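# Move yellow bin to three-arm edge, hook beside it

## Task

Slide or carry the yellow bin, and no other bin, over the benches to the bench edge where arm1, arm2 and arm3 stand. Then place the hook next to that bin, lying flat on the bench, with its handle sticking out past that same edge. All bins must finish upright, every bin's contents must stay inside it, and the benches must not be shifted.

## Robot and tools

ROBOTS. Four i2rt Big YAM arms, each with a five-fingered right hand and a wrist camera. Every number is in one scene frame: metres, origin on the floor, +z up. Each foot (base_link) faces along its own +x. arm1 stands at (-0.687, -0.620, 0.733), arm2 at (0.225, -0.625, 0.708), arm3 at (1.150, -0.632, 0.757); all three face roughly +y. arm4 stands alone at (-0.691, 1.877, 0.755), facing roughly -y. So the three-arm edge is the low-y side, and arm4 is best placed to push or hand the yellow bin across. A hand reaches about 1.07 m from its joint1 axis.

JOINTS (radians, absolute). joint1_rad -2.879..2.879, turns the arm about the foot, positive counter-clockwise seen from above, 0 along the foot's +x. joint2_rad 0..3.141, shoulder; 0 has the upper arm pointing back, larger lifts it up and forward. joint3_rad 0..3.019, elbow; 0 is folded, larger opens. joint4_rad -1.692..1.57, hand pitch, positive raises the fingers. joint5_rad -1.57..1.57, sideways swing, positive to the arm's right. joint6_rad -2.094..2.094, roll, positive clockwise seen from behind the hand. With joints 1, 5, 6 at 0 and the hand level and forward, the palm is down and the thumb left. Near joint6 = -1.3 the camera sits on top with an upright picture and the palm facing right.

HAND. Finger keys hand_little, hand_ring, hand_middle, hand_index, hand_thumb_bend run -1 (curled) to +1 (straight); hand_thumb_turn +1 is beside the palm, -1 opposite the fingers. hand_force_limit (-1..1) sets the load where a closing motor stops, about 0 N at -1 up to 10 N at +1 (15 N for thumb motors). hand_speed (-0.96..1) sets finger speed; full speed from +0.48 up. At scene start force limit is 0 and speed -0.8. Use -0.94 or slower for a soft grip. A motor only starts when its target changes by at least 0.002; to squeeze more, raise the limit and send a more-closed target. The hand point is 0.045 m in front of the palm; its +z runs along the straight fingers, +y out of the palm, +x across the palm away from the thumb. Straight fingers extend 0.06-0.07 m past the point. A wrap grip with the thumb opposed fits objects about 0.035-0.065 m thick, a handle down to about 0.025 m. A bracket on the little-finger side of the wrist can strike things.

TOOL move. Arguments: arm1..arm4 (each optional) and cameras. Each arm part may contain: joints, a dictionary of absolute joint targets by the names above; target, a list of seven numbers [x, y, z, qw, qx, qy, qz], an absolute hand pose in the scene frame, metres and a unit quaternion, laid out exactly as the "hand" line prints it; speed, top straight-line hand speed in m/s, 0.002..4.3, default 0.25 (turn rate capped at twice that in rad/s); min_time_s, 0.1..8 s, the shortest duration for that arm's joint motions. With target, joints may only carry the hand_ keys. The hand follows a straight line from its hand_target pose, not avoiding anything, may lag, stray or overshoot, especially when the arm is nearly straight. Paths of one call finish together; hand paths stop after 10 s and an action lasts at most 15 s. cameras: list from arm1_cam_wrist..arm4_cam_wrist, room_a, room_b, or ["all"]; [] gives none. A move with no arm parts just reports full state and all images.

wait: seconds 0..10, plus optional cameras; commands nothing. zoom_image: camera name and region [x0, y0, x1, y1] in pixels from the top-left, at most 504 by 504, only on the newest images. show_instructions: shows the reference page. finished_scene: optional scene 1; ends everything for good.

RESULTS. "move" lists arms commanded; "as last shown" means an arm got no command and its status says "not commanded". "hand" is the hand point pose; "hand_target" the pose the drive is holding. "done" means within 1 cm and 2 degrees; "off_target" means resting short, maybe still pushing. "time_out" is a stop: the arm keeps a target shown in "on_its_own". "joint command not followed" or "pose unreachable" means a safety check held the arm back; "not_followed" drops a hand target. hand_stopped_by gives six words (little, ring, middle, index, thumb_bend, thumb_turn): moving, target, force, stalled, fault. The *_load_n values are fingertip forces in N, positive pushing open; a lost grip shows as near 0. Joint velocities are rad/s; "within noise" means still. Joint torques have offsets and noise; numbers 3 and 4 wrap at ±28 N m. A MOTOR HOT line warns of heat; at 100 °C the arm goes limp for 30-60 s, after which resend keys marked limit_stop_at_motor_heat. If a call is refused or stopped, later calls in the same reply are skipped.

AVOID. Arms pressing or gripping each other's fingers, hard hits, big joint-only swings of a stretched arm, tipping bins or spilling contents, shifting benches, dropping anything or pushing it off the work area. Stretched or loaded arms heat up. The scene keeps running between replies, holding the last command, and loose objects may get small pushes.

Each tool is called after "Call:" as name([rows], argument=value, ...), one row to a line, values as JSON.

Reference images:

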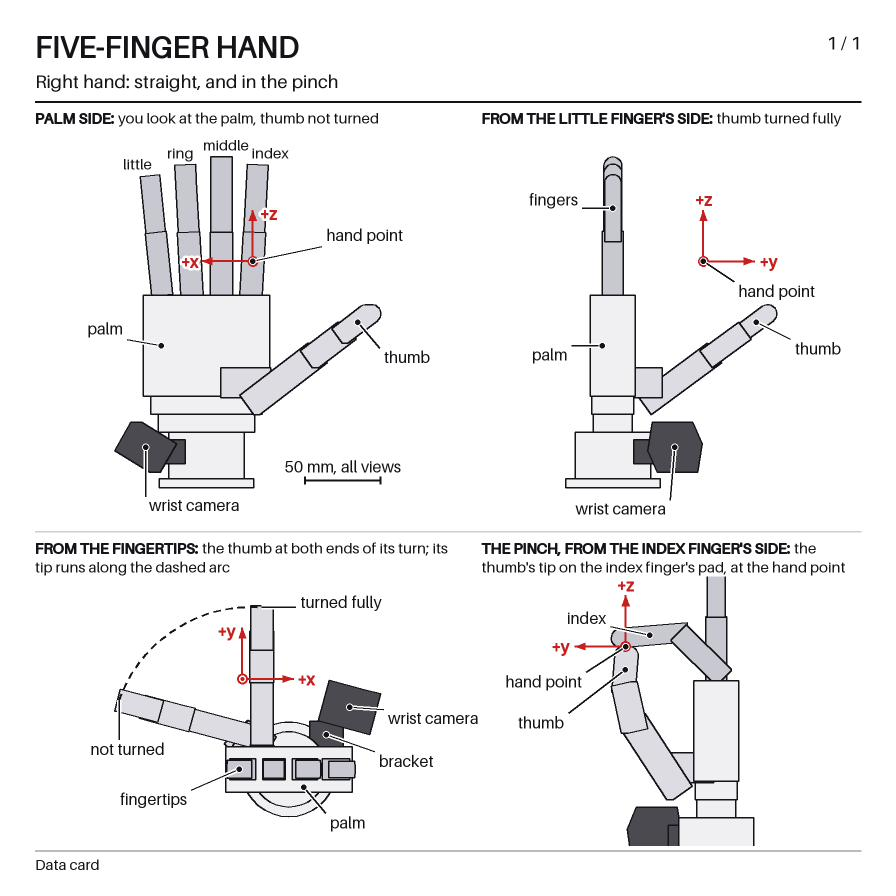

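## Session

Call:
move()

Scene clock: 0.00 s.
Joint torques (N m): no reading
Heat: arm1: hottest joint1_rad 28 °C; arm2: hottest joint2_rad 32 °C; arm3: hottest joint2_rad 28 °C; arm4: hottest joint4_rad 29 °C.
Joint velocities: within noise
arm1.joint_positions: joint1_rad=-0.174 joint2_rad=+0.595 joint3_rad=+1.422 joint4_rad=-1.231 joint5_rad=+0.271 joint6_rad=-1.031 hand_little=+1.000 hand_ring=+1.000 hand_middle=+1.000 hand_index=+1.000 hand_thumb_turn=+1.000 hand_thumb_bend=+1.000 hand_force_limit=+0.000 hand_speed=-0.800
arm1.joint_status: not commanded
arm1.hand_stopped_by: target,target,target,target,target,target
arm1.little_load_n: 0.0
arm1.ring_load_n: 0.0
arm1.middle_load_n: 0.0
arm1.index_load_n: 0.0
arm1.thumb_bend_load_n: 0.0
arm1.thumb_turn_load_n: 0.0
arm1.hand: x=-0.5323 y=-0.4491 z=+1.2615 quat_wxyz=(-0.346, +0.805, +0.204, +0.437) (m; scene frame)
arm1.hand_target: x=-0.5329 y=-0.4507 z=+1.2694 quat_wxyz=(-0.353, +0.800, +0.201, +0.441) (m; scene frame)
arm1.hand_status: not commanded
arm2.joint_positions: joint1_rad=-0.592 joint2_rad=+0.624 joint3_rad=+1.412 joint4_rad=-1.276 joint5_rad=-0.013 joint6_rad=-0.935 hand_little=+1.000 hand_ring=+1.000 hand_middle=+1.000 hand_index=+1.000 hand_thumb_turn=+1.000 hand_thumb_bend=+1.000 hand_force_limit=+0.000 hand_speed=-0.800
arm2.joint_status: not commanded
arm2.hand_stopped_by: target,target,target,target,target,target
arm2.little_load_n: 0.0
arm2.ring_load_n: 0.0
arm2.middle_load_n: 0.0
arm2.index_load_n: 0.0
arm2.thumb_bend_load_n: 0.0
arm2.thumb_turn_load_n: 0.0
arm2.hand: x=+0.3799 y=-0.4565 z=+1.2087 quat_wxyz=(-0.374, +0.843, +0.138, +0.361) (m; scene frame)
arm2.hand_target: x=+0.3791 y=-0.4575 z=+1.2171 quat_wxyz=(-0.380, +0.838, +0.137, +0.367) (m; scene frame)
arm2.hand_status: not commanded
arm3.joint_positions: joint1_rad=-0.256 joint2_rad=+0.590 joint3_rad=+1.497 joint4_rad=-1.231 joint5_rad=-0.152 joint6_rad=-1.448 hand_little=+1.000 hand_ring=+1.000 hand_middle=+1.000 hand_index=+1.000 hand_thumb_turn=+1.000 hand_thumb_bend=+1.000 hand_force_limit=+0.000 hand_speed=-0.800
arm3.joint_status: not commanded
arm3.hand_stopped_by: target,target,target,target,target,target
arm3.little_load_n: 0.0
arm3.ring_load_n: 0.0
arm3.middle_load_n: 0.0
arm3.index_load_n: 0.0
arm3.thumb_bend_load_n: 0.0
arm3.thumb_turn_load_n: 0.0
arm3.hand: x=+1.2227 y=-0.4165 z=+1.3324 quat_wxyz=(-0.446, +0.628, +0.510, +0.383) (m; scene frame)
arm3.hand_target: x=+1.2223 y=-0.4187 z=+1.3412 quat_wxyz=(-0.452, +0.623, +0.507, +0.389) (m; scene frame)
arm3.hand_status: not commanded
arm4.joint_positions: joint1_rad=+0.149 joint2_rad=+0.621 joint3_rad=+1.451 joint4_rad=-1.397 joint5_rad=+0.213 joint6_rad=-1.098 hand_little=+1.000 hand_ring=+1.000 hand_middle=+1.000 hand_index=+1.000 hand_thumb_turn=+1.000 hand_thumb_bend=+1.000 hand_force_limit=+0.000 hand_speed=-0.800
arm4.joint_status: not commanded
arm4.hand_stopped_by: target,target,target,target,target,target
arm4.little_load_n: 0.0
arm4.ring_load_n: 0.0
arm4.middle_load_n: -0.5
arm4.index_load_n: 0.0
arm4.thumb_bend_load_n: 0.0
arm4.thumb_turn_load_n: 0.0
arm4.hand: x=-0.7488 y=+1.6702 z=+1.2583 quat_wxyz=(+0.307, +0.455, -0.746, +0.376) (m; scene frame)
arm4.hand_target: x=-0.7489 y=+1.6710 z=+1.2689 quat_wxyz=(+0.312, +0.450, -0.742, +0.387) (m; scene frame)
arm4.hand_status: not commanded
pictures: arm1_cam_wrist, arm2_cam_wrist, arm3_cam_wrist, arm4_cam_wrist, room_a, room_b
Images, in order (width x height): arm1_cam_wrist 672x504, arm2_cam_wrist 672x504, arm3_cam_wrist 672x504, arm4_cam_wrist 672x504, room_a 672x504, room_b 672x504.

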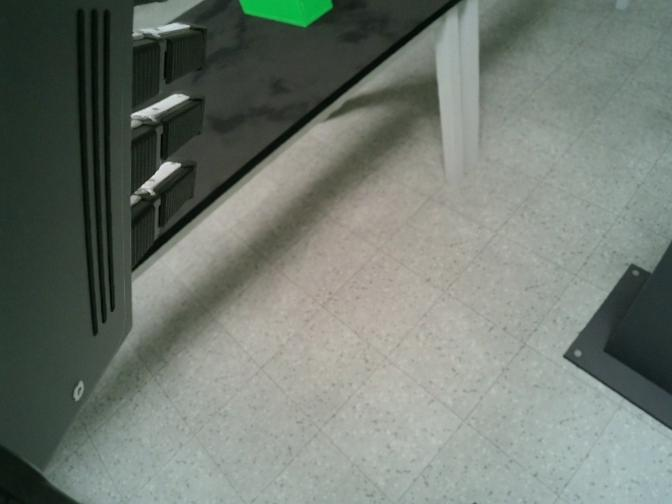

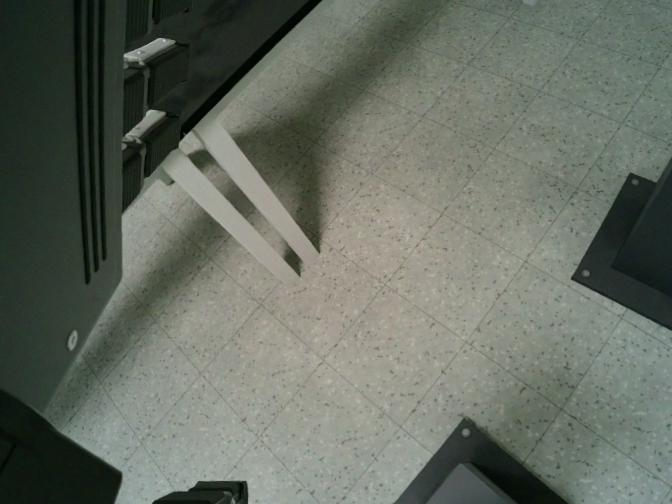

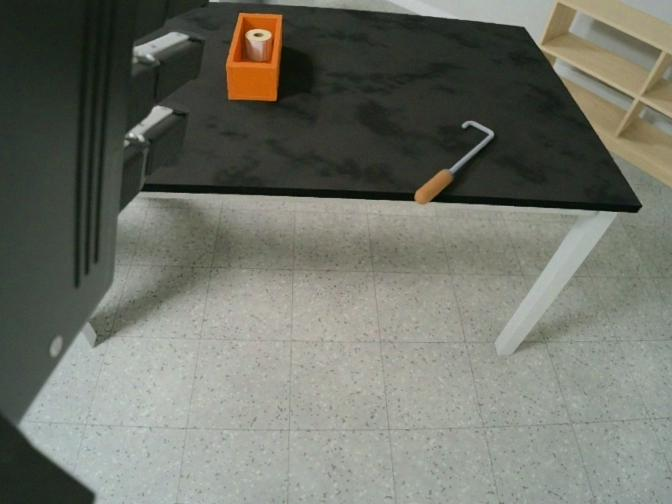

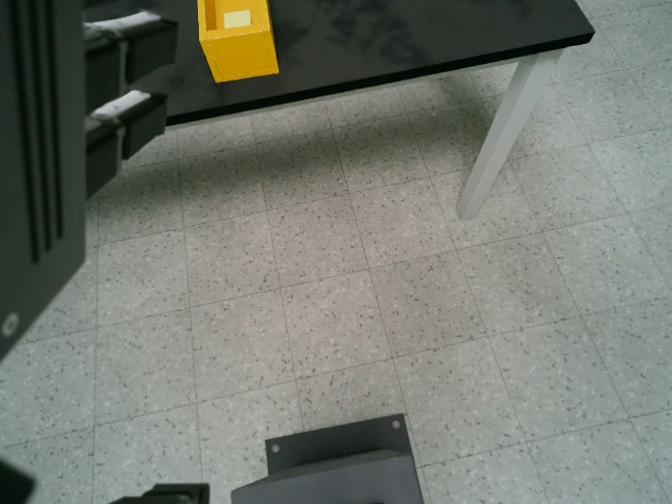

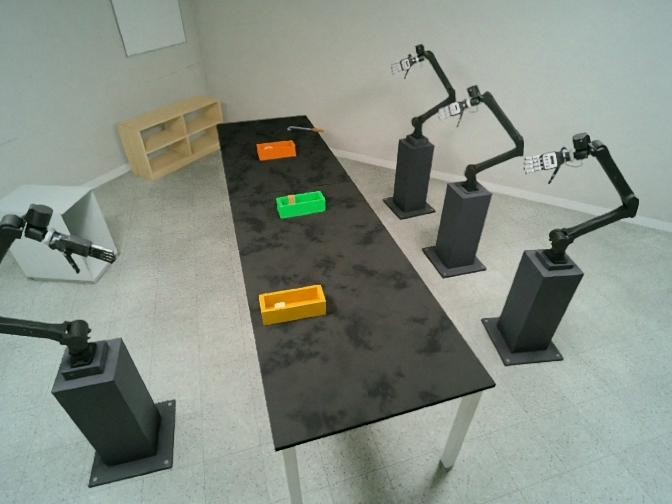

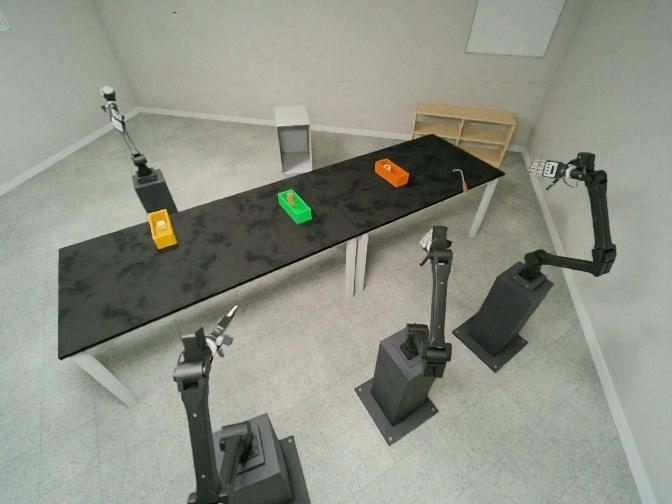

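Call:
zoom_image(camera="room_a", region=[200, 100, 500, 450])

Call:
zoom_image(camera="room_b", region=[50, 130, 350, 410])

Call:
zoom_image(camera="room_b", region=[340, 120, 540, 270])

Call:
zoom_image(camera="arm3_cam_wrist", region=[200, 0, 672, 354])

Call:
zoom_image(camera="arm4_cam_wrist", region=[150, 0, 400, 150])

Scaled by 1.440 from the camera's image (finer frame: 960x720).

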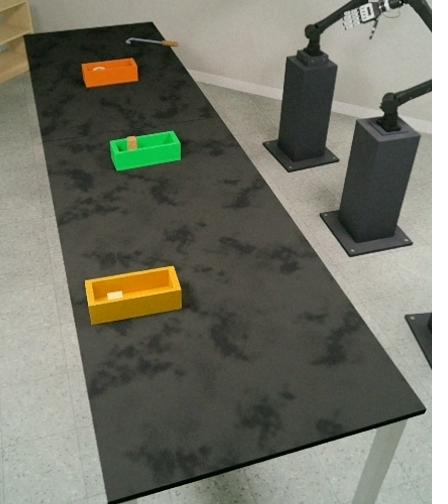

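Scaled by 1.680 from the camera's image (finer frame: 960x720).

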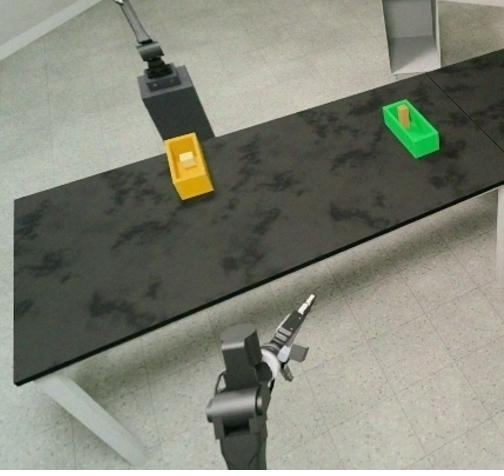

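Scaled by 2.520 from the camera's image (finer frame: 960x720).

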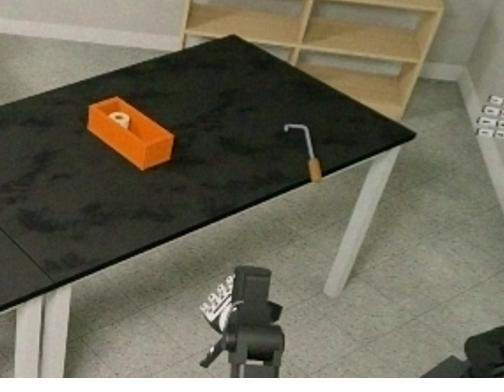

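Scaled by 1.068 from the camera's image (finer frame: 960x720).

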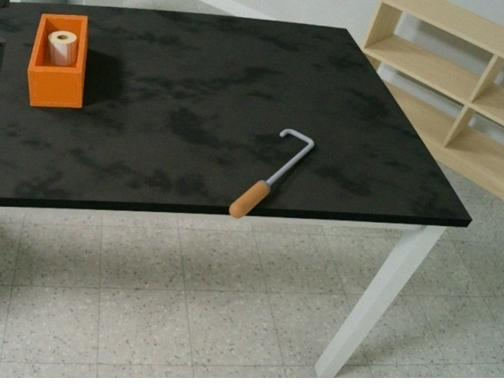

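Scaled by 2.016 from the camera's image (finer frame: 960x720).

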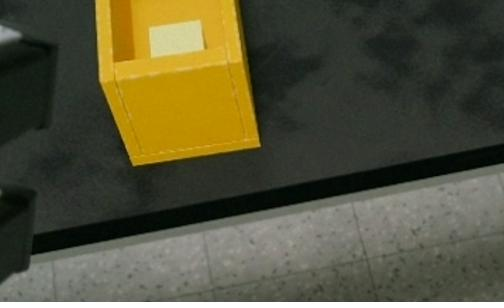

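Call:
move(arm3={"target": [1.47, 0.08, 1.10, -0.396, 0.686, 0.528, 0.305], "speed": 0.35}, arm4={"target": [-0.66, 1.15, 1.12, 0.305, 0.528, -0.686, 0.396], "speed": 0.35}, cameras=["arm3_cam_wrist", "arm4_cam_wrist", "room_a", "room_b"])

Scene clock: 10.03 s.
Joint torques (N m): arm1=[-0.85 1.14 8.55 1.8 -0.03 -0.03] | arm2=[0.73 0.56 9.69 2.37 -0.01 0.09] | arm3=[-2.08 -16.67 11.99 1.18 -0.15 0.01] | arm4=[0.91 -14.21 17.33 1.69 -0.06 -0.05]
Heat: arm1: hottest joint1_rad 28 °C; arm2: hottest joint2_rad 32 °C; arm3: hottest joint2_rad 28 °C; arm4: hottest joint4_rad 29 °C.
move: arm3 off_target; arm4 off_target
Joint velocities: within noise
arm1, arm2: as last shown
arm3.joint_positions: joint1_rad=-0.497 joint2_rad=+1.841 joint3_rad=+1.881 joint4_rad=-0.666 joint5_rad=-0.368 joint6_rad=-1.533 hand_little=+1.000 hand_ring=+1.000 hand_middle=+1.000 hand_index=+1.000 hand_thumb_turn=+1.000 hand_thumb_bend=+1.000 hand_force_limit=+0.000 hand_speed=-0.800
arm3.joint_status: not commanded
arm3.hand_stopped_by: target,target,target,target,target,target
arm3.little_load_n: 0.0
arm3.ring_load_n: 0.0
arm3.middle_load_n: 0.0
arm3.index_load_n: 0.0
arm3.thumb_bend_load_n: 0.0
arm3.thumb_turn_load_n: 0.0
arm3.hand: x=+1.4614 y=+0.0761 z=+1.0623 quat_wxyz=(-0.388, +0.702, +0.528, +0.280)
arm3.hand_target: x=+1.4692 y=+0.0784 z=+1.0997 quat_wxyz=(-0.396, +0.686, +0.528, +0.305)
arm3.hand_status: off_target (0.039 m and 3.5 deg from the pose sent, 0.601 m and 12.7 deg at the start)
arm4.joint_positions: joint1_rad=+0.169 joint2_rad=+1.707 joint3_rad=+1.750 joint4_rad=-0.633 joint5_rad=+0.125 joint6_rad=-1.229 hand_little=+1.000 hand_ring=+1.000 hand_middle=+1.000 hand_index=+1.000 hand_thumb_turn=+1.000 hand_thumb_bend=+1.000 hand_force_limit=+0.000 hand_speed=-0.800
arm4.joint_status: not commanded
arm4.hand_stopped_by: target,target,target,target,target,target
arm4.little_load_n: 0.0
arm4.ring_load_n: 0.0
arm4.middle_load_n: 0.0
arm4.index_load_n: 0.0
arm4.thumb_bend_load_n: 0.0
arm4.thumb_turn_load_n: 0.0
arm4.hand: x=-0.6663 y=+1.1610 z=+1.0783 quat_wxyz=(+0.290, +0.533, -0.703, +0.371)
arm4.hand_target: x=-0.6604 y=+1.1526 z=+1.1198 quat_wxyz=(+0.305, +0.528, -0.686, +0.396)
arm4.hand_status: off_target (0.044 m and 3.9 deg from the pose sent, 0.546 m and 11.1 deg at the start)
Images, in order (width x height): arm3_cam_wrist 672x504, arm4_cam_wrist 672x504, room_a 672x504, room_b 672x504.

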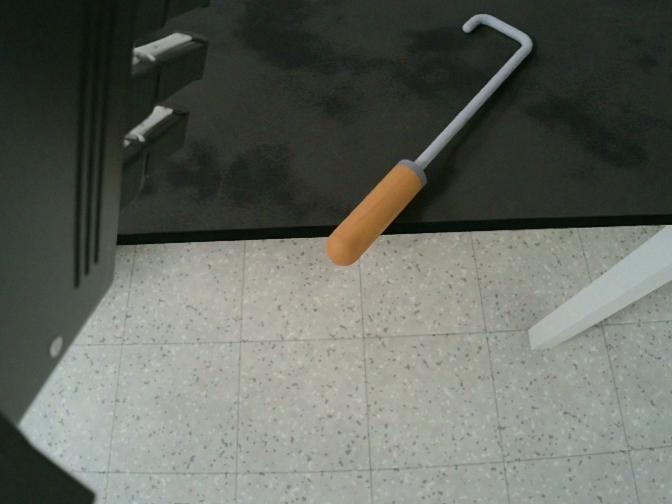

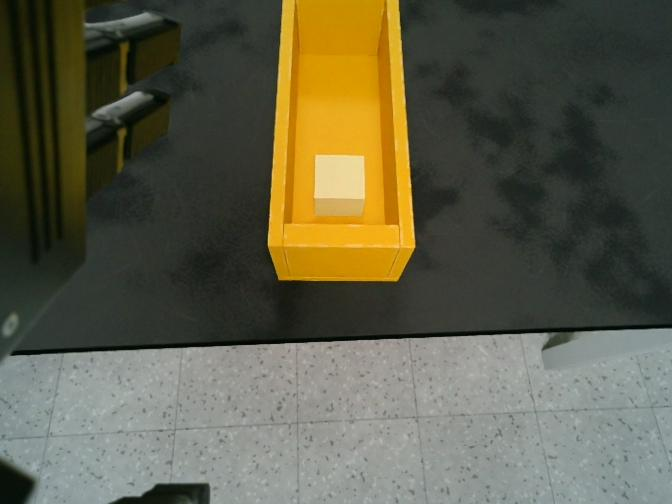

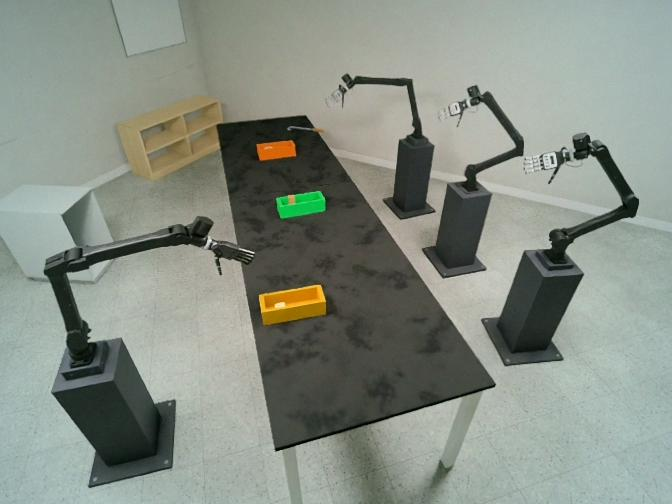

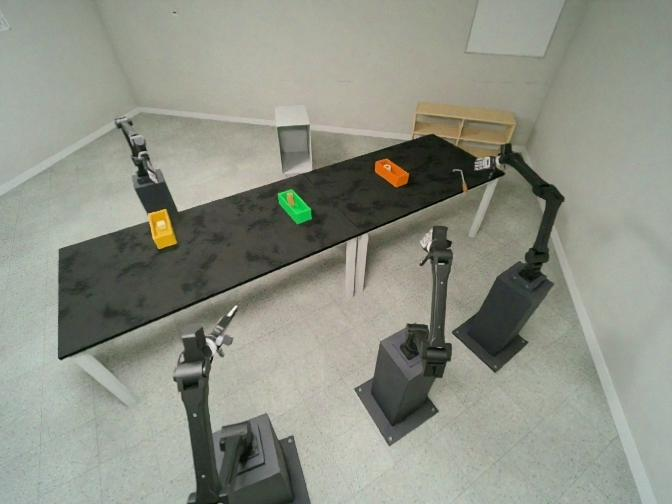

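Call:
move(arm3={"joints": {"joint6_rad": 1.65, "joint4_rad": -1.1, "joint1_rad": -0.55}, "min_time_s": 3}, arm4={"target": [-0.636, 1.17, 0.88, 0, 0, -0.8192, 0.5736], "speed": 0.3}, cameras=["arm3_cam_wrist", "arm4_cam_wrist", "room_a", "room_b"])

Scene clock: 22.10 s.
Joint torques (N m): arm1=[-0.91 1.03 8.57 1.8 -0.03 -0.03] | arm2=[0.85 0.73 9.65 2.37 -0.01 0.08] | arm3=[-2.14 -16.21 11.58 0.81 -0.26 0.33] | arm4=[-0.79 -12.28 9.36 2.58 -0.03 0.2]
Heat: arm1: hottest joint1_rad 28 °C; arm2: hottest joint2_rad 32 °C; arm3: hottest joint3_rad 32 °C; arm4: hottest joint3_rad 33 °C.
move: arm3 done; arm4 done
Joint velocities: within noise
arm1, arm2: as last shown
arm2.thumb_turn_load_n: -0.5
arm3.joint_positions: joint1_rad=-0.542 joint2_rad=+1.841 joint3_rad=+1.881 joint4_rad=-1.093 joint5_rad=-0.368 joint6_rad=+1.634 hand_little=+1.000 hand_ring=+1.000 hand_middle=+1.000 hand_index=+1.000 hand_thumb_turn=+1.000 hand_thumb_bend=+1.000 hand_force_limit=+0.000 hand_speed=-0.800
arm3.joint_status: all done
arm3.hand_stopped_by: target,target,target,target,target,target
arm3.little_load_n: 0.0
arm3.ring_load_n: 0.0
arm3.middle_load_n: 0.0
arm3.index_load_n: 0.0
arm3.thumb_bend_load_n: 0.0
arm3.thumb_turn_load_n: 0.0
arm3.hand: x=+1.3694 y=+0.0592 z=+1.0653 quat_wxyz=(-0.113, +0.509, -0.803, -0.290)
arm3.hand_target: x=+1.3778 y=+0.0620 z=+1.0992 quat_wxyz=(-0.133, +0.500, -0.800, -0.304)
arm3.hand_status: not commanded
arm4.joint_positions: joint1_rad=+0.092 joint2_rad=+1.754 joint3_rad=+1.165 joint4_rad=+0.232 joint5_rad=+0.041 joint6_rad=+0.002 hand_little=+1.000 hand_ring=+1.000 hand_middle=+1.000 hand_index=+1.000 hand_thumb_turn=+1.000 hand_thumb_bend=+1.000 hand_force_limit=+0.000 hand_speed=-0.800
arm4.joint_status: not commanded
arm4.hand_stopped_by: target,target,target,target,target,target
arm4.little_load_n: 0.0
arm4.ring_load_n: 0.0
arm4.middle_load_n: 0.0
arm4.index_load_n: -0.5
arm4.thumb_bend_load_n: 0.0
arm4.thumb_turn_load_n: 0.0
arm4.hand: x=-0.6283 y=+1.1723 z=+0.8799 quat_wxyz=(+0.000, +0.011, -0.822, +0.569)
arm4.hand_target: x=-0.6359 y=+1.1701 z=+0.8801 quat_wxyz=(+0.000, +0.000, -0.819, +0.573)
arm4.hand_status: done (0.008 m and 1.4 deg from the pose sent, 0.201 m and 75.9 deg at the start)
Images, in order (width x height): arm3_cam_wrist 672x504, arm4_cam_wrist 672x504, room_a 672x504, room_b 672x504.

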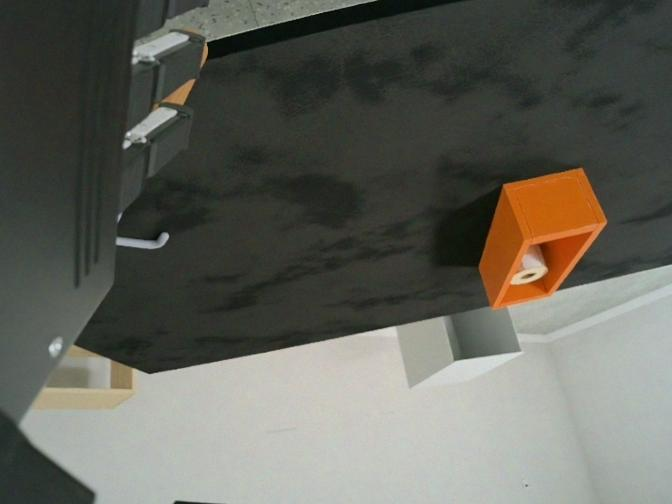

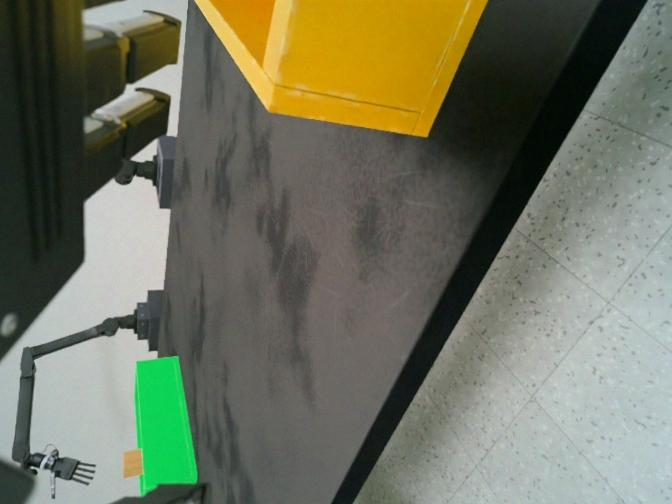

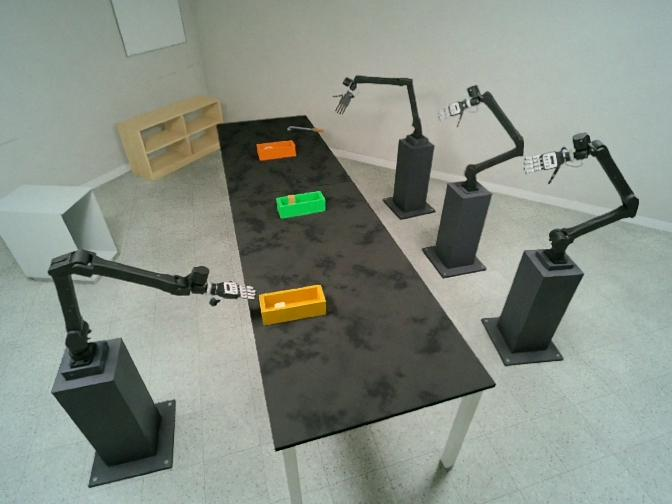

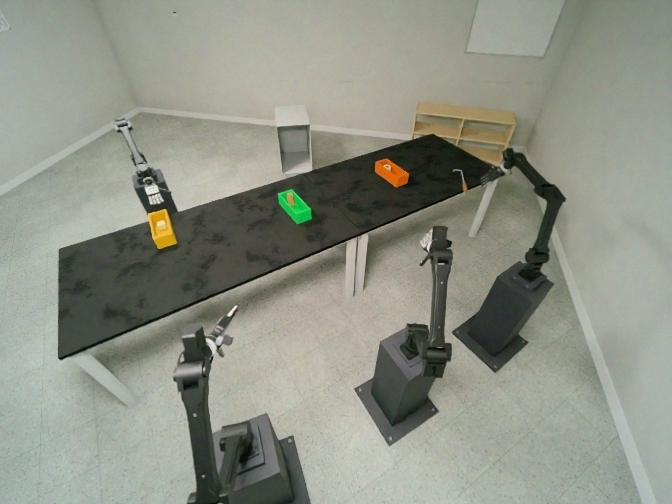

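Call:
move(arm3={"target": [1.46, 0.19, 0.87, 0.117, 0.438, -0.861, -0.232], "speed": 0.25}, arm4={"target": [-0.640, 1.17, 0.735, 0, 0, -0.8192, 0.5736], "speed": 0.2}, cameras=["arm3_cam_wrist", "arm4_cam_wrist"])

Scene clock: 24.97 s.
Joint torques (N m): arm1=[-0.91 1.14 8.57 1.83 -0.03 -0.03] | arm2=[0.85 0.67 9.63 2.4 -0.01 0.08] | arm3=[-1.96 -23.06 10.51 0.53 -0.43 0.26] | arm4=[-1.26 -12.28 7.21 2.4 -0.16 0.19]
Heat: arm1: hottest joint1_rad 28 °C; arm2: hottest joint2_rad 32 °C; arm3: hottest joint3_rad 33 °C; arm4: hottest joint3_rad 33 °C.
move: arm3 off_target; arm4 off_target
Joint velocities: within noise
arm1, arm2: as last shown
arm2.thumb_turn_load_n: 0.0
arm3.joint_positions: joint1_rad=-0.579 joint2_rad=+2.719 joint3_rad=+2.885 joint4_rad=-1.530 joint5_rad=-0.514 joint6_rad=+1.808 hand_little=+1.000 hand_ring=+1.000 hand_middle=+1.000 hand_index=+1.000 hand_thumb_turn=+1.000 hand_thumb_bend=+1.000 hand_force_limit=+0.000 hand_speed=-0.800
arm3.joint_status: not commanded
arm3.hand_stopped_by: target,target,target,target,target,target
arm3.little_load_n: 0.0
arm3.ring_load_n: 0.0
arm3.middle_load_n: 0.0
arm3.index_load_n: 0.0
arm3.thumb_bend_load_n: 0.0
arm3.thumb_turn_load_n: 0.0
arm3.hand: x=+1.4498 y=+0.1848 z=+0.8420 quat_wxyz=(+0.075, +0.408, -0.871, -0.265)
arm3.hand_target: x=+1.4588 y=+0.1878 z=+0.8698 quat_wxyz=(+0.057, +0.402, -0.870, -0.280)
arm3.hand_status: off_target (0.030 m and 7.2 deg from the pose sent, 0.252 m and 29.2 deg at the start; a joint's target at an end of its range on 24 of 63 steps)
arm4.joint_positions: joint1_rad=+0.086 joint2_rad=+2.013 joint3_rad=+1.093 joint4_rad=+0.583 joint5_rad=+0.038 joint6_rad=+0.003 hand_little=+1.000 hand_ring=+1.000 hand_middle=+1.000 hand_index=+1.000 hand_thumb_turn=+1.000 hand_thumb_bend=+1.000 hand_force_limit=+0.000 hand_speed=-0.800
arm4.joint_status: not commanded
arm4.hand_stopped_by: target,target,target,target,target,target
arm4.little_load_n: 0.0
arm4.ring_load_n: 0.0
arm4.middle_load_n: 0.0
arm4.index_load_n: 0.0
arm4.thumb_bend_load_n: 0.0
arm4.thumb_turn_load_n: 0.0
arm4.hand: x=-0.6317 y=+1.1682 z=+0.7457 quat_wxyz=(+0.000, +0.009, -0.817, +0.577)
arm4.hand_target: x=-0.6400 y=+1.1702 z=+0.7351 quat_wxyz=(+0.000, +0.000, -0.819, +0.574)
arm4.hand_status: off_target (0.014 m and 1.1 deg from the pose sent, 0.145 m and 1.4 deg at the start)
Images, in order (width x height): arm3_cam_wrist 672x504, arm4_cam_wrist 672x504.

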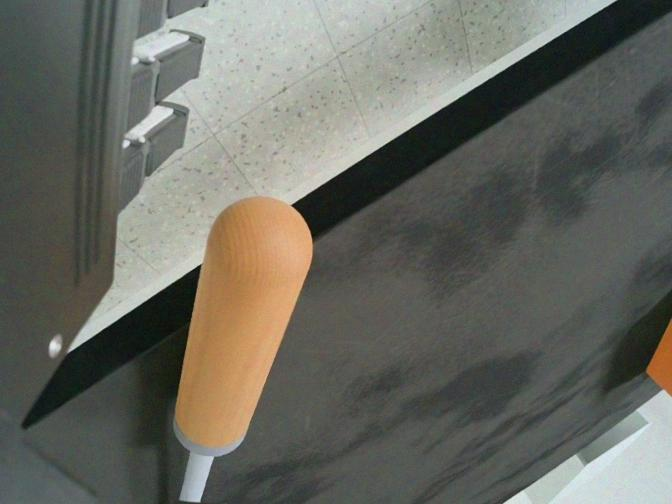

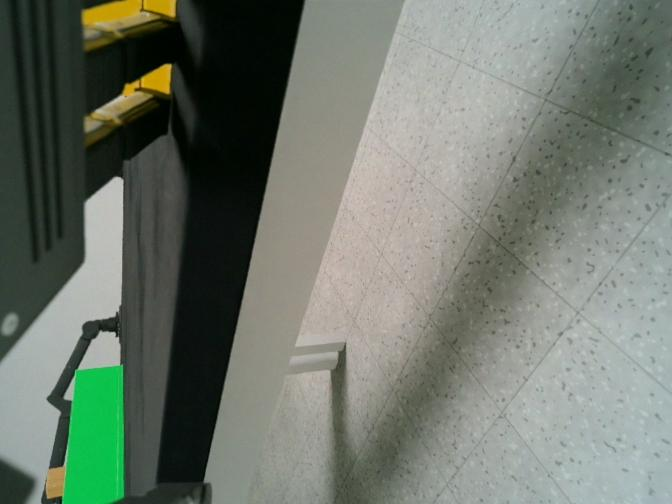

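Call:
move(arm4={"target": [-0.640, 1.03, 0.735, 0, 0, -0.8192, 0.5736], "speed": 0.12}, cameras=["arm4_cam_wrist", "room_a", "room_b"])

Scene clock: 33.43 s.
Joint torques (N m): arm1=[-0.85 1.14 8.54 1.81 -0.02 -0.03] | arm2=[0.85 0.67 9.63 2.37 -0.01 0.09] | arm3=[-2.02 -22.77 10.51 0.51 -0.44 0.31] | arm4=[-0.67 -7.12 23.62 2.37 2 0.91]
Heat: arm1: hottest joint1_rad 28 °C; arm2: hottest joint2_rad 32 °C; arm3: hottest joint3_rad 34 °C; arm4: hottest joint3_rad 33 °C.
move: arm4 off_target
Joint velocities: within noise
arm1, arm2, arm3: as last shown
arm1.middle_load_n: -0.5
arm1.index_load_n: -0.5
arm3.hand: x=+1.4498 y=+0.1848 z=+0.8420 quat_wxyz=(+0.075, +0.407, -0.871, -0.265)
arm4.joint_positions: joint1_rad=+0.072 joint2_rad=+2.114 joint3_rad=+1.355 joint4_rad=+0.369 joint5_rad=-0.037 joint6_rad=-0.066 hand_little=+1.000 hand_ring=+1.000 hand_middle=+1.000 hand_index=+1.000 hand_thumb_turn=+0.999 hand_thumb_bend=+1.001 hand_force_limit=+0.000 hand_speed=-0.800
arm4.joint_status: not commanded
arm4.hand_stopped_by: target,target,target,target,target,target
arm4.little_load_n: 0.0
arm4.ring_load_n: -0.5
arm4.middle_load_n: 1.5
arm4.index_load_n: 0.0
arm4.thumb_bend_load_n: 6.0
arm4.thumb_turn_load_n: -15.0
arm4.hand: x=-0.6286 y=+1.1023 z=+0.7498 quat_wxyz=(-0.008, +0.053, -0.830, +0.555)
arm4.hand_target: x=-0.6416 y=+1.0474 z=+0.7397 quat_wxyz=(-0.001, +0.002, -0.817, +0.576)
arm4.hand_status: off_target (0.075 m and 6.6 deg from the pose sent, 0.139 m and 1.1 deg at the start)
Images, in order (width x height): arm4_cam_wrist 672x504, room_a 672x504, room_b 672x504.

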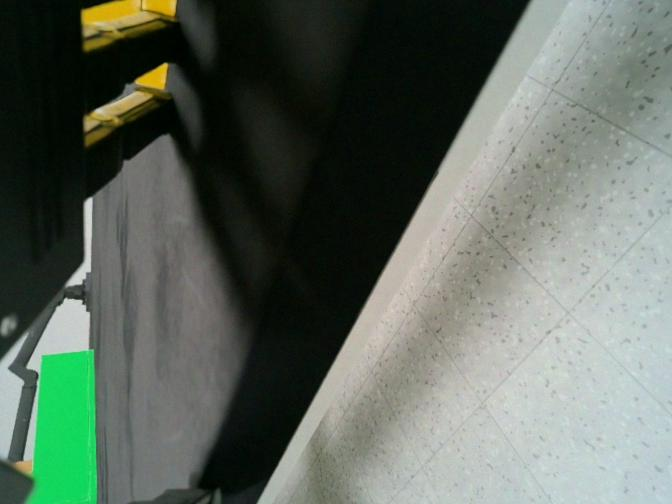

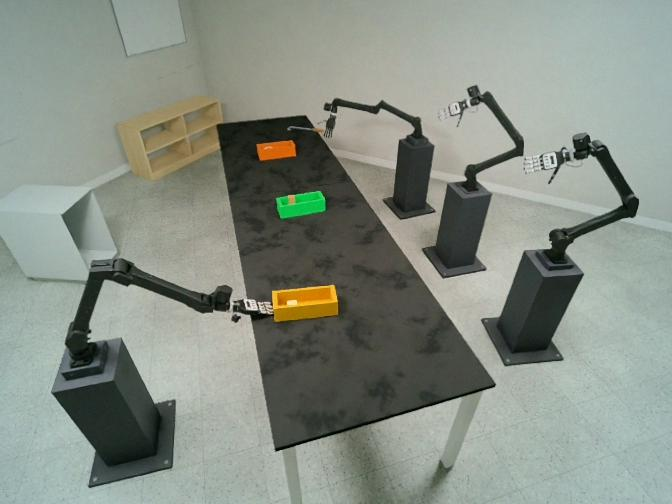

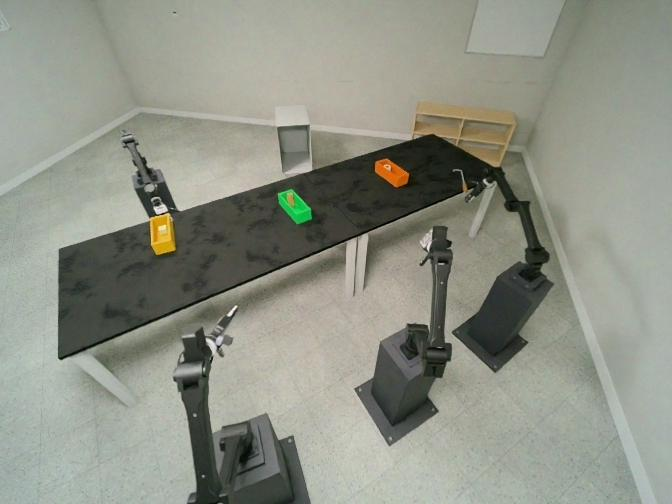

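Call:
move(arm4={"target": [-0.640, 1.14, 0.795, 0, 0, -0.793, 0.609], "speed": 0.15}, cameras=["arm4_cam_wrist"])

Call:
zoom_image(camera="arm4_cam_wrist", region=[0, 0, 504, 504])

Scene clock: 39.23 s.
Joint torques (N m): arm1=[-0.85 1.08 8.58 1.85 -0.03 -0.03] | arm2=[0.91 0.79 9.63 2.35 -0.02 0.09] | arm3=[-2.02 -22.77 10.52 0.51 -0.43 0.31] | arm4=[-0.56 -15.68 7.5 2.62 0.06 0.24]
Heat: arm1: hottest joint3_rad 29 °C; arm2: hottest joint2_rad 32 °C; arm3: hottest joint3_rad 35 °C; arm4: hottest joint3_rad 35 °C.
move: arm4 off_target
Joint velocities: within noise
arm1, arm2, arm3: as last shown
arm1.middle_load_n: 0.0
arm1.index_load_n: 0.0
arm4.joint_positions: joint1_rad=+0.074 joint2_rad=+1.999 joint3_rad=+1.161 joint4_rad=+0.555 joint5_rad=+0.034 joint6_rad=-0.004 hand_little=+1.000 hand_ring=+1.000 hand_middle=+1.000 hand_index=+1.000 hand_thumb_turn=+1.000 hand_thumb_bend=+1.000 hand_force_limit=+0.000 hand_speed=-0.800
arm4.joint_status: not commanded
arm4.hand_stopped_by: target,target,target,target,target,target
arm4.little_load_n: 0.0
arm4.ring_load_n: 0.0
arm4.middle_load_n: 0.0
arm4.index_load_n: 0.0
arm4.thumb_bend_load_n: 0.0
arm4.thumb_turn_load_n: 0.0
arm4.hand: x=-0.6386 y=+1.1403 z=+0.7819 quat_wxyz=(+0.003, +0.007, -0.801, +0.599)
arm4.hand_target: x=-0.6400 y=+1.1400 z=+0.7947 quat_wxyz=(+0.000, +0.000, -0.793, +0.609)
arm4.hand_status: off_target (0.013 m and 1.7 deg from the pose sent, 0.060 m and 9.7 deg at the start)
Images, in order (width x height): arm4_cam_wrist 672x504.

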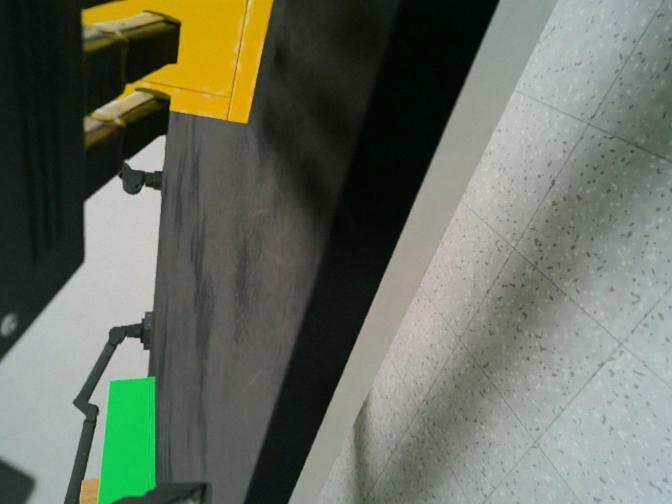

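Scaled by 1.000.

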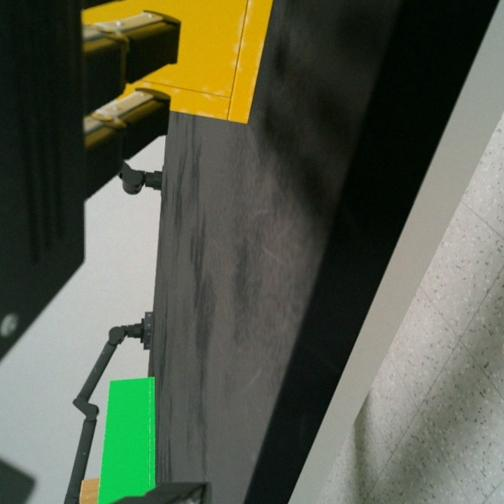

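Call:
move(arm4={"target": [-0.640, 0.99, 0.80, 0, 0, -0.793, 0.609], "speed": 0.12}, cameras=["arm4_cam_wrist"])

Scene clock: 41.97 s.
Joint torques (N m): arm1=[-0.85 1.03 8.58 1.81 -0.03 -0.03] | arm2=[0.79 0.62 9.65 2.36 -0.02 0.08] | arm3=[-1.96 -22.77 10.52 0.51 -0.43 0.31] | arm4=[-0.62 -17.03 15.13 1.76 -0.14 0.16]
Heat: arm1: hottest joint3_rad 29 °C; arm2: hottest joint2_rad 32 °C; arm3: hottest joint3_rad 36 °C; arm4: hottest joint3_rad 35 °C.
move: arm4 off_target
Joint velocities: within noise
arm1, arm2, arm3: as last shown
arm1.little_load_n: -0.5
arm3.thumb_bend_load_n: -0.5
arm4.joint_positions: joint1_rad=+0.074 joint2_rad=+2.250 joint3_rad=+1.647 joint4_rad=+0.306 joint5_rad=+0.030 joint6_rad=-0.004 hand_little=+1.000 hand_ring=+1.000 hand_middle=+1.000 hand_index=+1.000 hand_thumb_turn=+1.000 hand_thumb_bend=+1.000 hand_force_limit=+0.000 hand_speed=-0.800
arm4.joint_status: not commanded
arm4.hand_stopped_by: target,target,target,target,target,target
arm4.little_load_n: 0.0
arm4.ring_load_n: -0.5
arm4.middle_load_n: 0.0
arm4.index_load_n: 0.0
arm4.thumb_bend_load_n: 0.0
arm4.thumb_turn_load_n: 0.0
arm4.hand: x=-0.6327 y=+1.0116 z=+0.7807 quat_wxyz=(+0.001, +0.008, -0.805, +0.593)
arm4.hand_target: x=-0.6403 y=+0.9923 z=+0.8008 quat_wxyz=(+0.000, +0.000, -0.793, +0.609)
arm4.hand_status: off_target (0.030 m and 2.5 deg from the pose sent, 0.151 m and 1.7 deg at the start)
Images, in order (width x height): arm4_cam_wrist 672x504.

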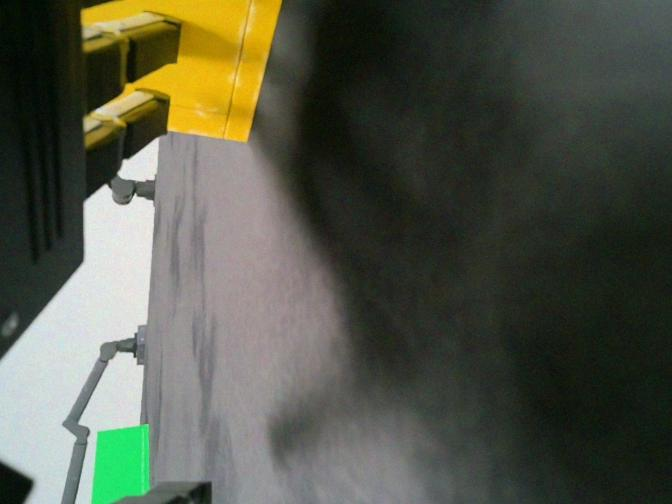

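Call:
move(arm4={"target": [-0.645, 0.89, 0.81, 0, 0, -0.788, 0.616], "speed": 0.12}, cameras=["arm4_cam_wrist", "room_a", "room_b"])

Scene clock: 43.83 s.
Joint torques (N m): arm1=[-0.79 1.14 8.54 1.83 -0.03 -0.03] | arm2=[0.79 0.62 9.65 2.36 -0.02 0.08] | arm3=[-1.96 -22.77 10.52 0.53 -0.44 0.31] | arm4=[-1.2 -20.13 16.92 1.92 -0.19 0.16]
Heat: arm1: hottest joint3_rad 30 °C; arm2: hottest joint2_rad 32 °C; arm3: hottest joint3_rad 36 °C; arm4: hottest joint3_rad 36 °C.
move: arm4 off_target
Joint velocities: within noise
arm1, arm2, arm3: as last shown
arm1.little_load_n: 0.0
arm3.thumb_bend_load_n: 0.0
arm4.joint_positions: joint1_rad=+0.067 joint2_rad=+2.515 joint3_rad=+2.172 joint4_rad=+0.057 joint5_rad=+0.021 joint6_rad=-0.004 hand_little=+1.000 hand_ring=+1.000 hand_middle=+1.000 hand_index=+1.000 hand_thumb_turn=+1.000 hand_thumb_bend=+1.000 hand_force_limit=+0.000 hand_speed=-0.800
arm4.joint_status: not commanded
arm4.hand_stopped_by: target,target,target,target,target,target
arm4.little_load_n: 0.0
arm4.ring_load_n: -0.5
arm4.middle_load_n: 0.0
arm4.index_load_n: 0.0
arm4.thumb_bend_load_n: 0.0
arm4.thumb_turn_load_n: 0.0
arm4.hand: x=-0.6339 y=+0.9090 z=+0.7866 quat_wxyz=(+0.000, +0.008, -0.802, +0.598)
arm4.hand_target: x=-0.6453 y=+0.8934 z=+0.8109 quat_wxyz=(+0.000, +0.000, -0.787, +0.616)
arm4.hand_status: off_target (0.032 m and 2.8 deg from the pose sent, 0.126 m and 3.4 deg at the start)
Images, in order (width x height): arm4_cam_wrist 672x504, room_a 672x504, room_b 672x504.

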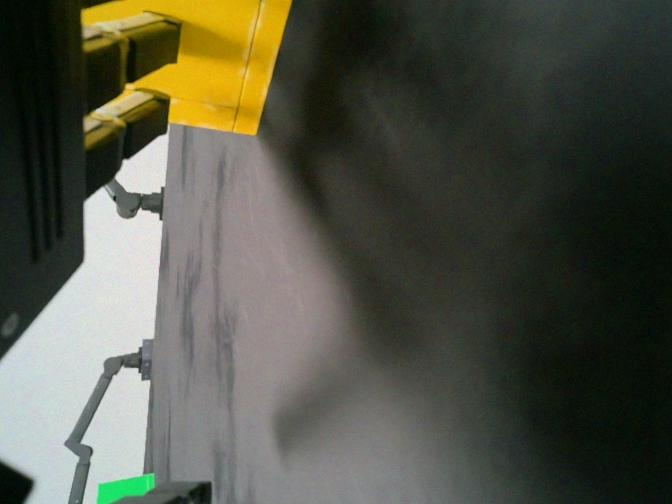

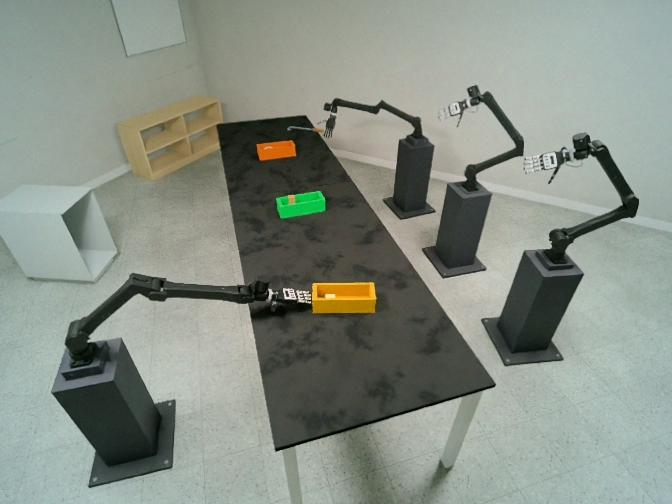

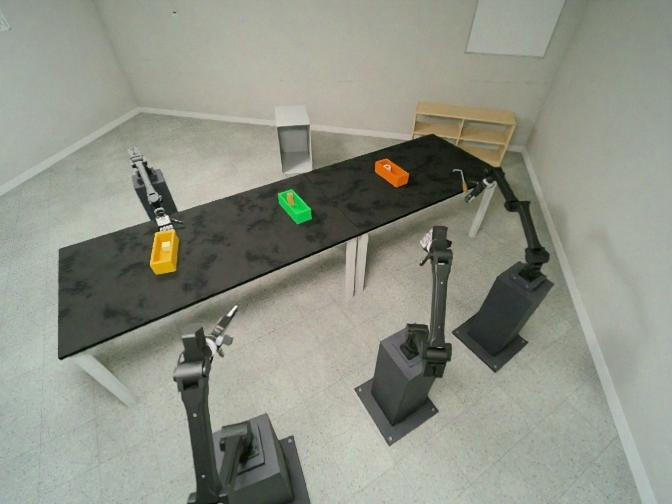

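Call:
move(arm4={"target": [-0.652, 0.835, 0.82, 0, 0, -0.788, 0.616], "speed": 0.1}, cameras=["arm4_cam_wrist", "room_a", "room_b"])

Scene clock: 49.43 s.
Joint torques (N m): arm1=[-0.91 1.2 8.54 1.78 -0.03 -0.02] | arm2=[0.62 0.79 9.63 2.36 -0.01 0.09] | arm3=[-2.02 -22.77 10.52 0.51 -0.43 0.31] | arm4=[-1.2 -21.01 17.98 1.96 -0.07 0.14]
Heat: arm1: hottest joint3_rad 30 °C; arm2: hottest joint2_rad 32 °C; arm3: hottest joint3_rad 37 °C; arm4: hottest joint3_rad 38 °C.
move: arm4 off_target
Joint velocities: within noise
arm1.joint_positions: joint1_rad=-0.174 joint2_rad=+0.595 joint3_rad=+1.422 joint4_rad=-1.231 joint5_rad=+0.271 joint6_rad=-1.031 hand_little=+1.000 hand_ring=+1.000 hand_middle=+1.000 hand_index=+1.000 hand_thumb_turn=+1.000 hand_thumb_bend=+1.000 hand_force_limit=+0.000 hand_speed=-0.800
arm1.joint_status: not commanded
arm1.hand_stopped_by: target,target,target,target,target,target
arm1.little_load_n: 0.0
arm1.ring_load_n: 0.0
arm1.middle_load_n: -0.5
arm1.index_load_n: 0.0
arm1.thumb_bend_load_n: 0.0
arm1.thumb_turn_load_n: -0.5
arm1.hand: x=-0.5323 y=-0.4491 z=+1.2615 quat_wxyz=(-0.346, +0.805, +0.204, +0.437)
arm1.hand_target: x=-0.5329 y=-0.4507 z=+1.2694 quat_wxyz=(-0.353, +0.800, +0.201, +0.441)
arm1.hand_status: not commanded
arm2.joint_positions: joint1_rad=-0.592 joint2_rad=+0.624 joint3_rad=+1.412 joint4_rad=-1.276 joint5_rad=-0.013 joint6_rad=-0.935 hand_little=+1.000 hand_ring=+1.000 hand_middle=+1.000 hand_index=+1.000 hand_thumb_turn=+1.000 hand_thumb_bend=+1.000 hand_force_limit=+0.000 hand_speed=-0.800
arm2.joint_status: not commanded
arm2.hand_stopped_by: target,target,target,target,target,target
arm2.little_load_n: 0.0
arm2.ring_load_n: 0.0
arm2.middle_load_n: 0.0
arm2.index_load_n: 0.0
arm2.thumb_bend_load_n: 0.0
arm2.thumb_turn_load_n: 0.0
arm2.hand: x=+0.3799 y=-0.4565 z=+1.2087 quat_wxyz=(-0.374, +0.843, +0.138, +0.361)
arm2.hand_target: x=+0.3791 y=-0.4575 z=+1.2171 quat_wxyz=(-0.380, +0.838, +0.137, +0.367)
arm2.hand_status: not commanded
arm3: as last shown
arm4.joint_positions: joint1_rad=+0.059 joint2_rad=+2.859 joint3_rad=+2.859 joint4_rad=-0.260 joint5_rad=+0.017 joint6_rad=-0.004 hand_little=+1.000 hand_ring=+1.000 hand_middle=+1.000 hand_index=+1.000 hand_thumb_turn=+1.000 hand_thumb_bend=+1.000 hand_force_limit=+0.000 hand_speed=-0.800
arm4.joint_status: not commanded
arm4.hand_stopped_by: target,target,target,target,target,target
arm4.little_load_n: 0.0
arm4.ring_load_n: 0.0
arm4.middle_load_n: 0.0
arm4.index_load_n: 0.0
arm4.thumb_bend_load_n: 0.0
arm4.thumb_turn_load_n: 0.0
arm4.hand: x=-0.6398 y=+0.8471 z=+0.7947 quat_wxyz=(+0.000, +0.006, -0.794, +0.608)
arm4.hand_target: x=-0.6522 y=+0.8402 z=+0.8206 quat_wxyz=(+0.002, -0.002, -0.779, +0.628)
arm4.hand_status: off_target (0.031 m and 1.3 deg from the pose sent, 0.083 m and 2.8 deg at the start; a joint's target at an end of its range on 16 of 52 steps)
Images, in order (width x height): arm4_cam_wrist 672x504, room_a 672x504, room_b 672x504.

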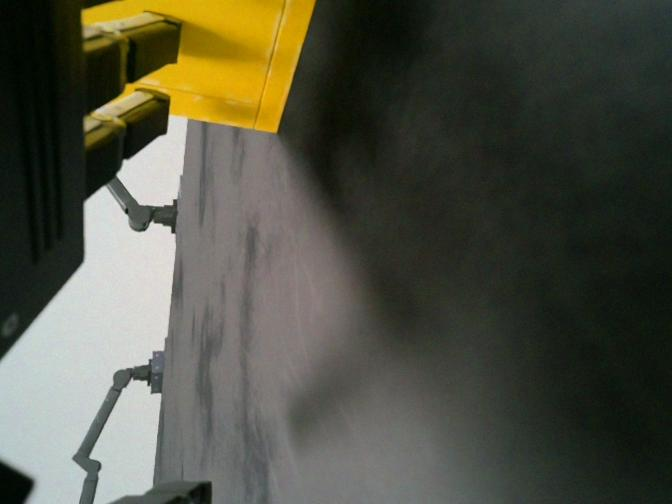

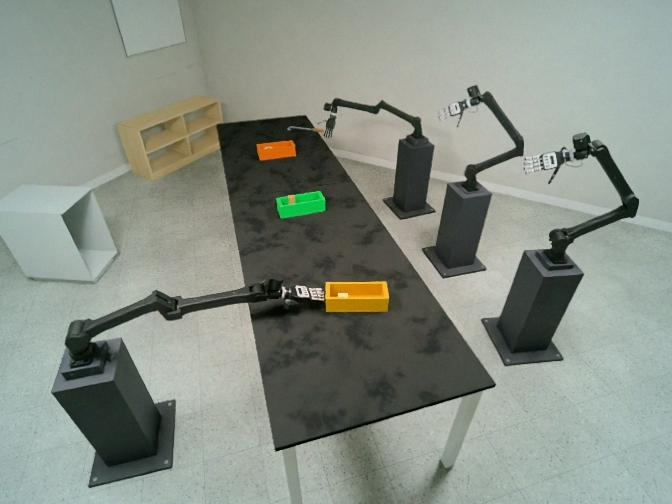

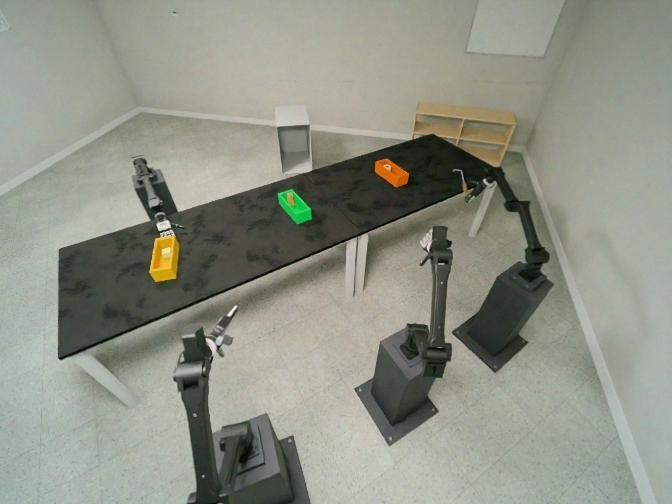

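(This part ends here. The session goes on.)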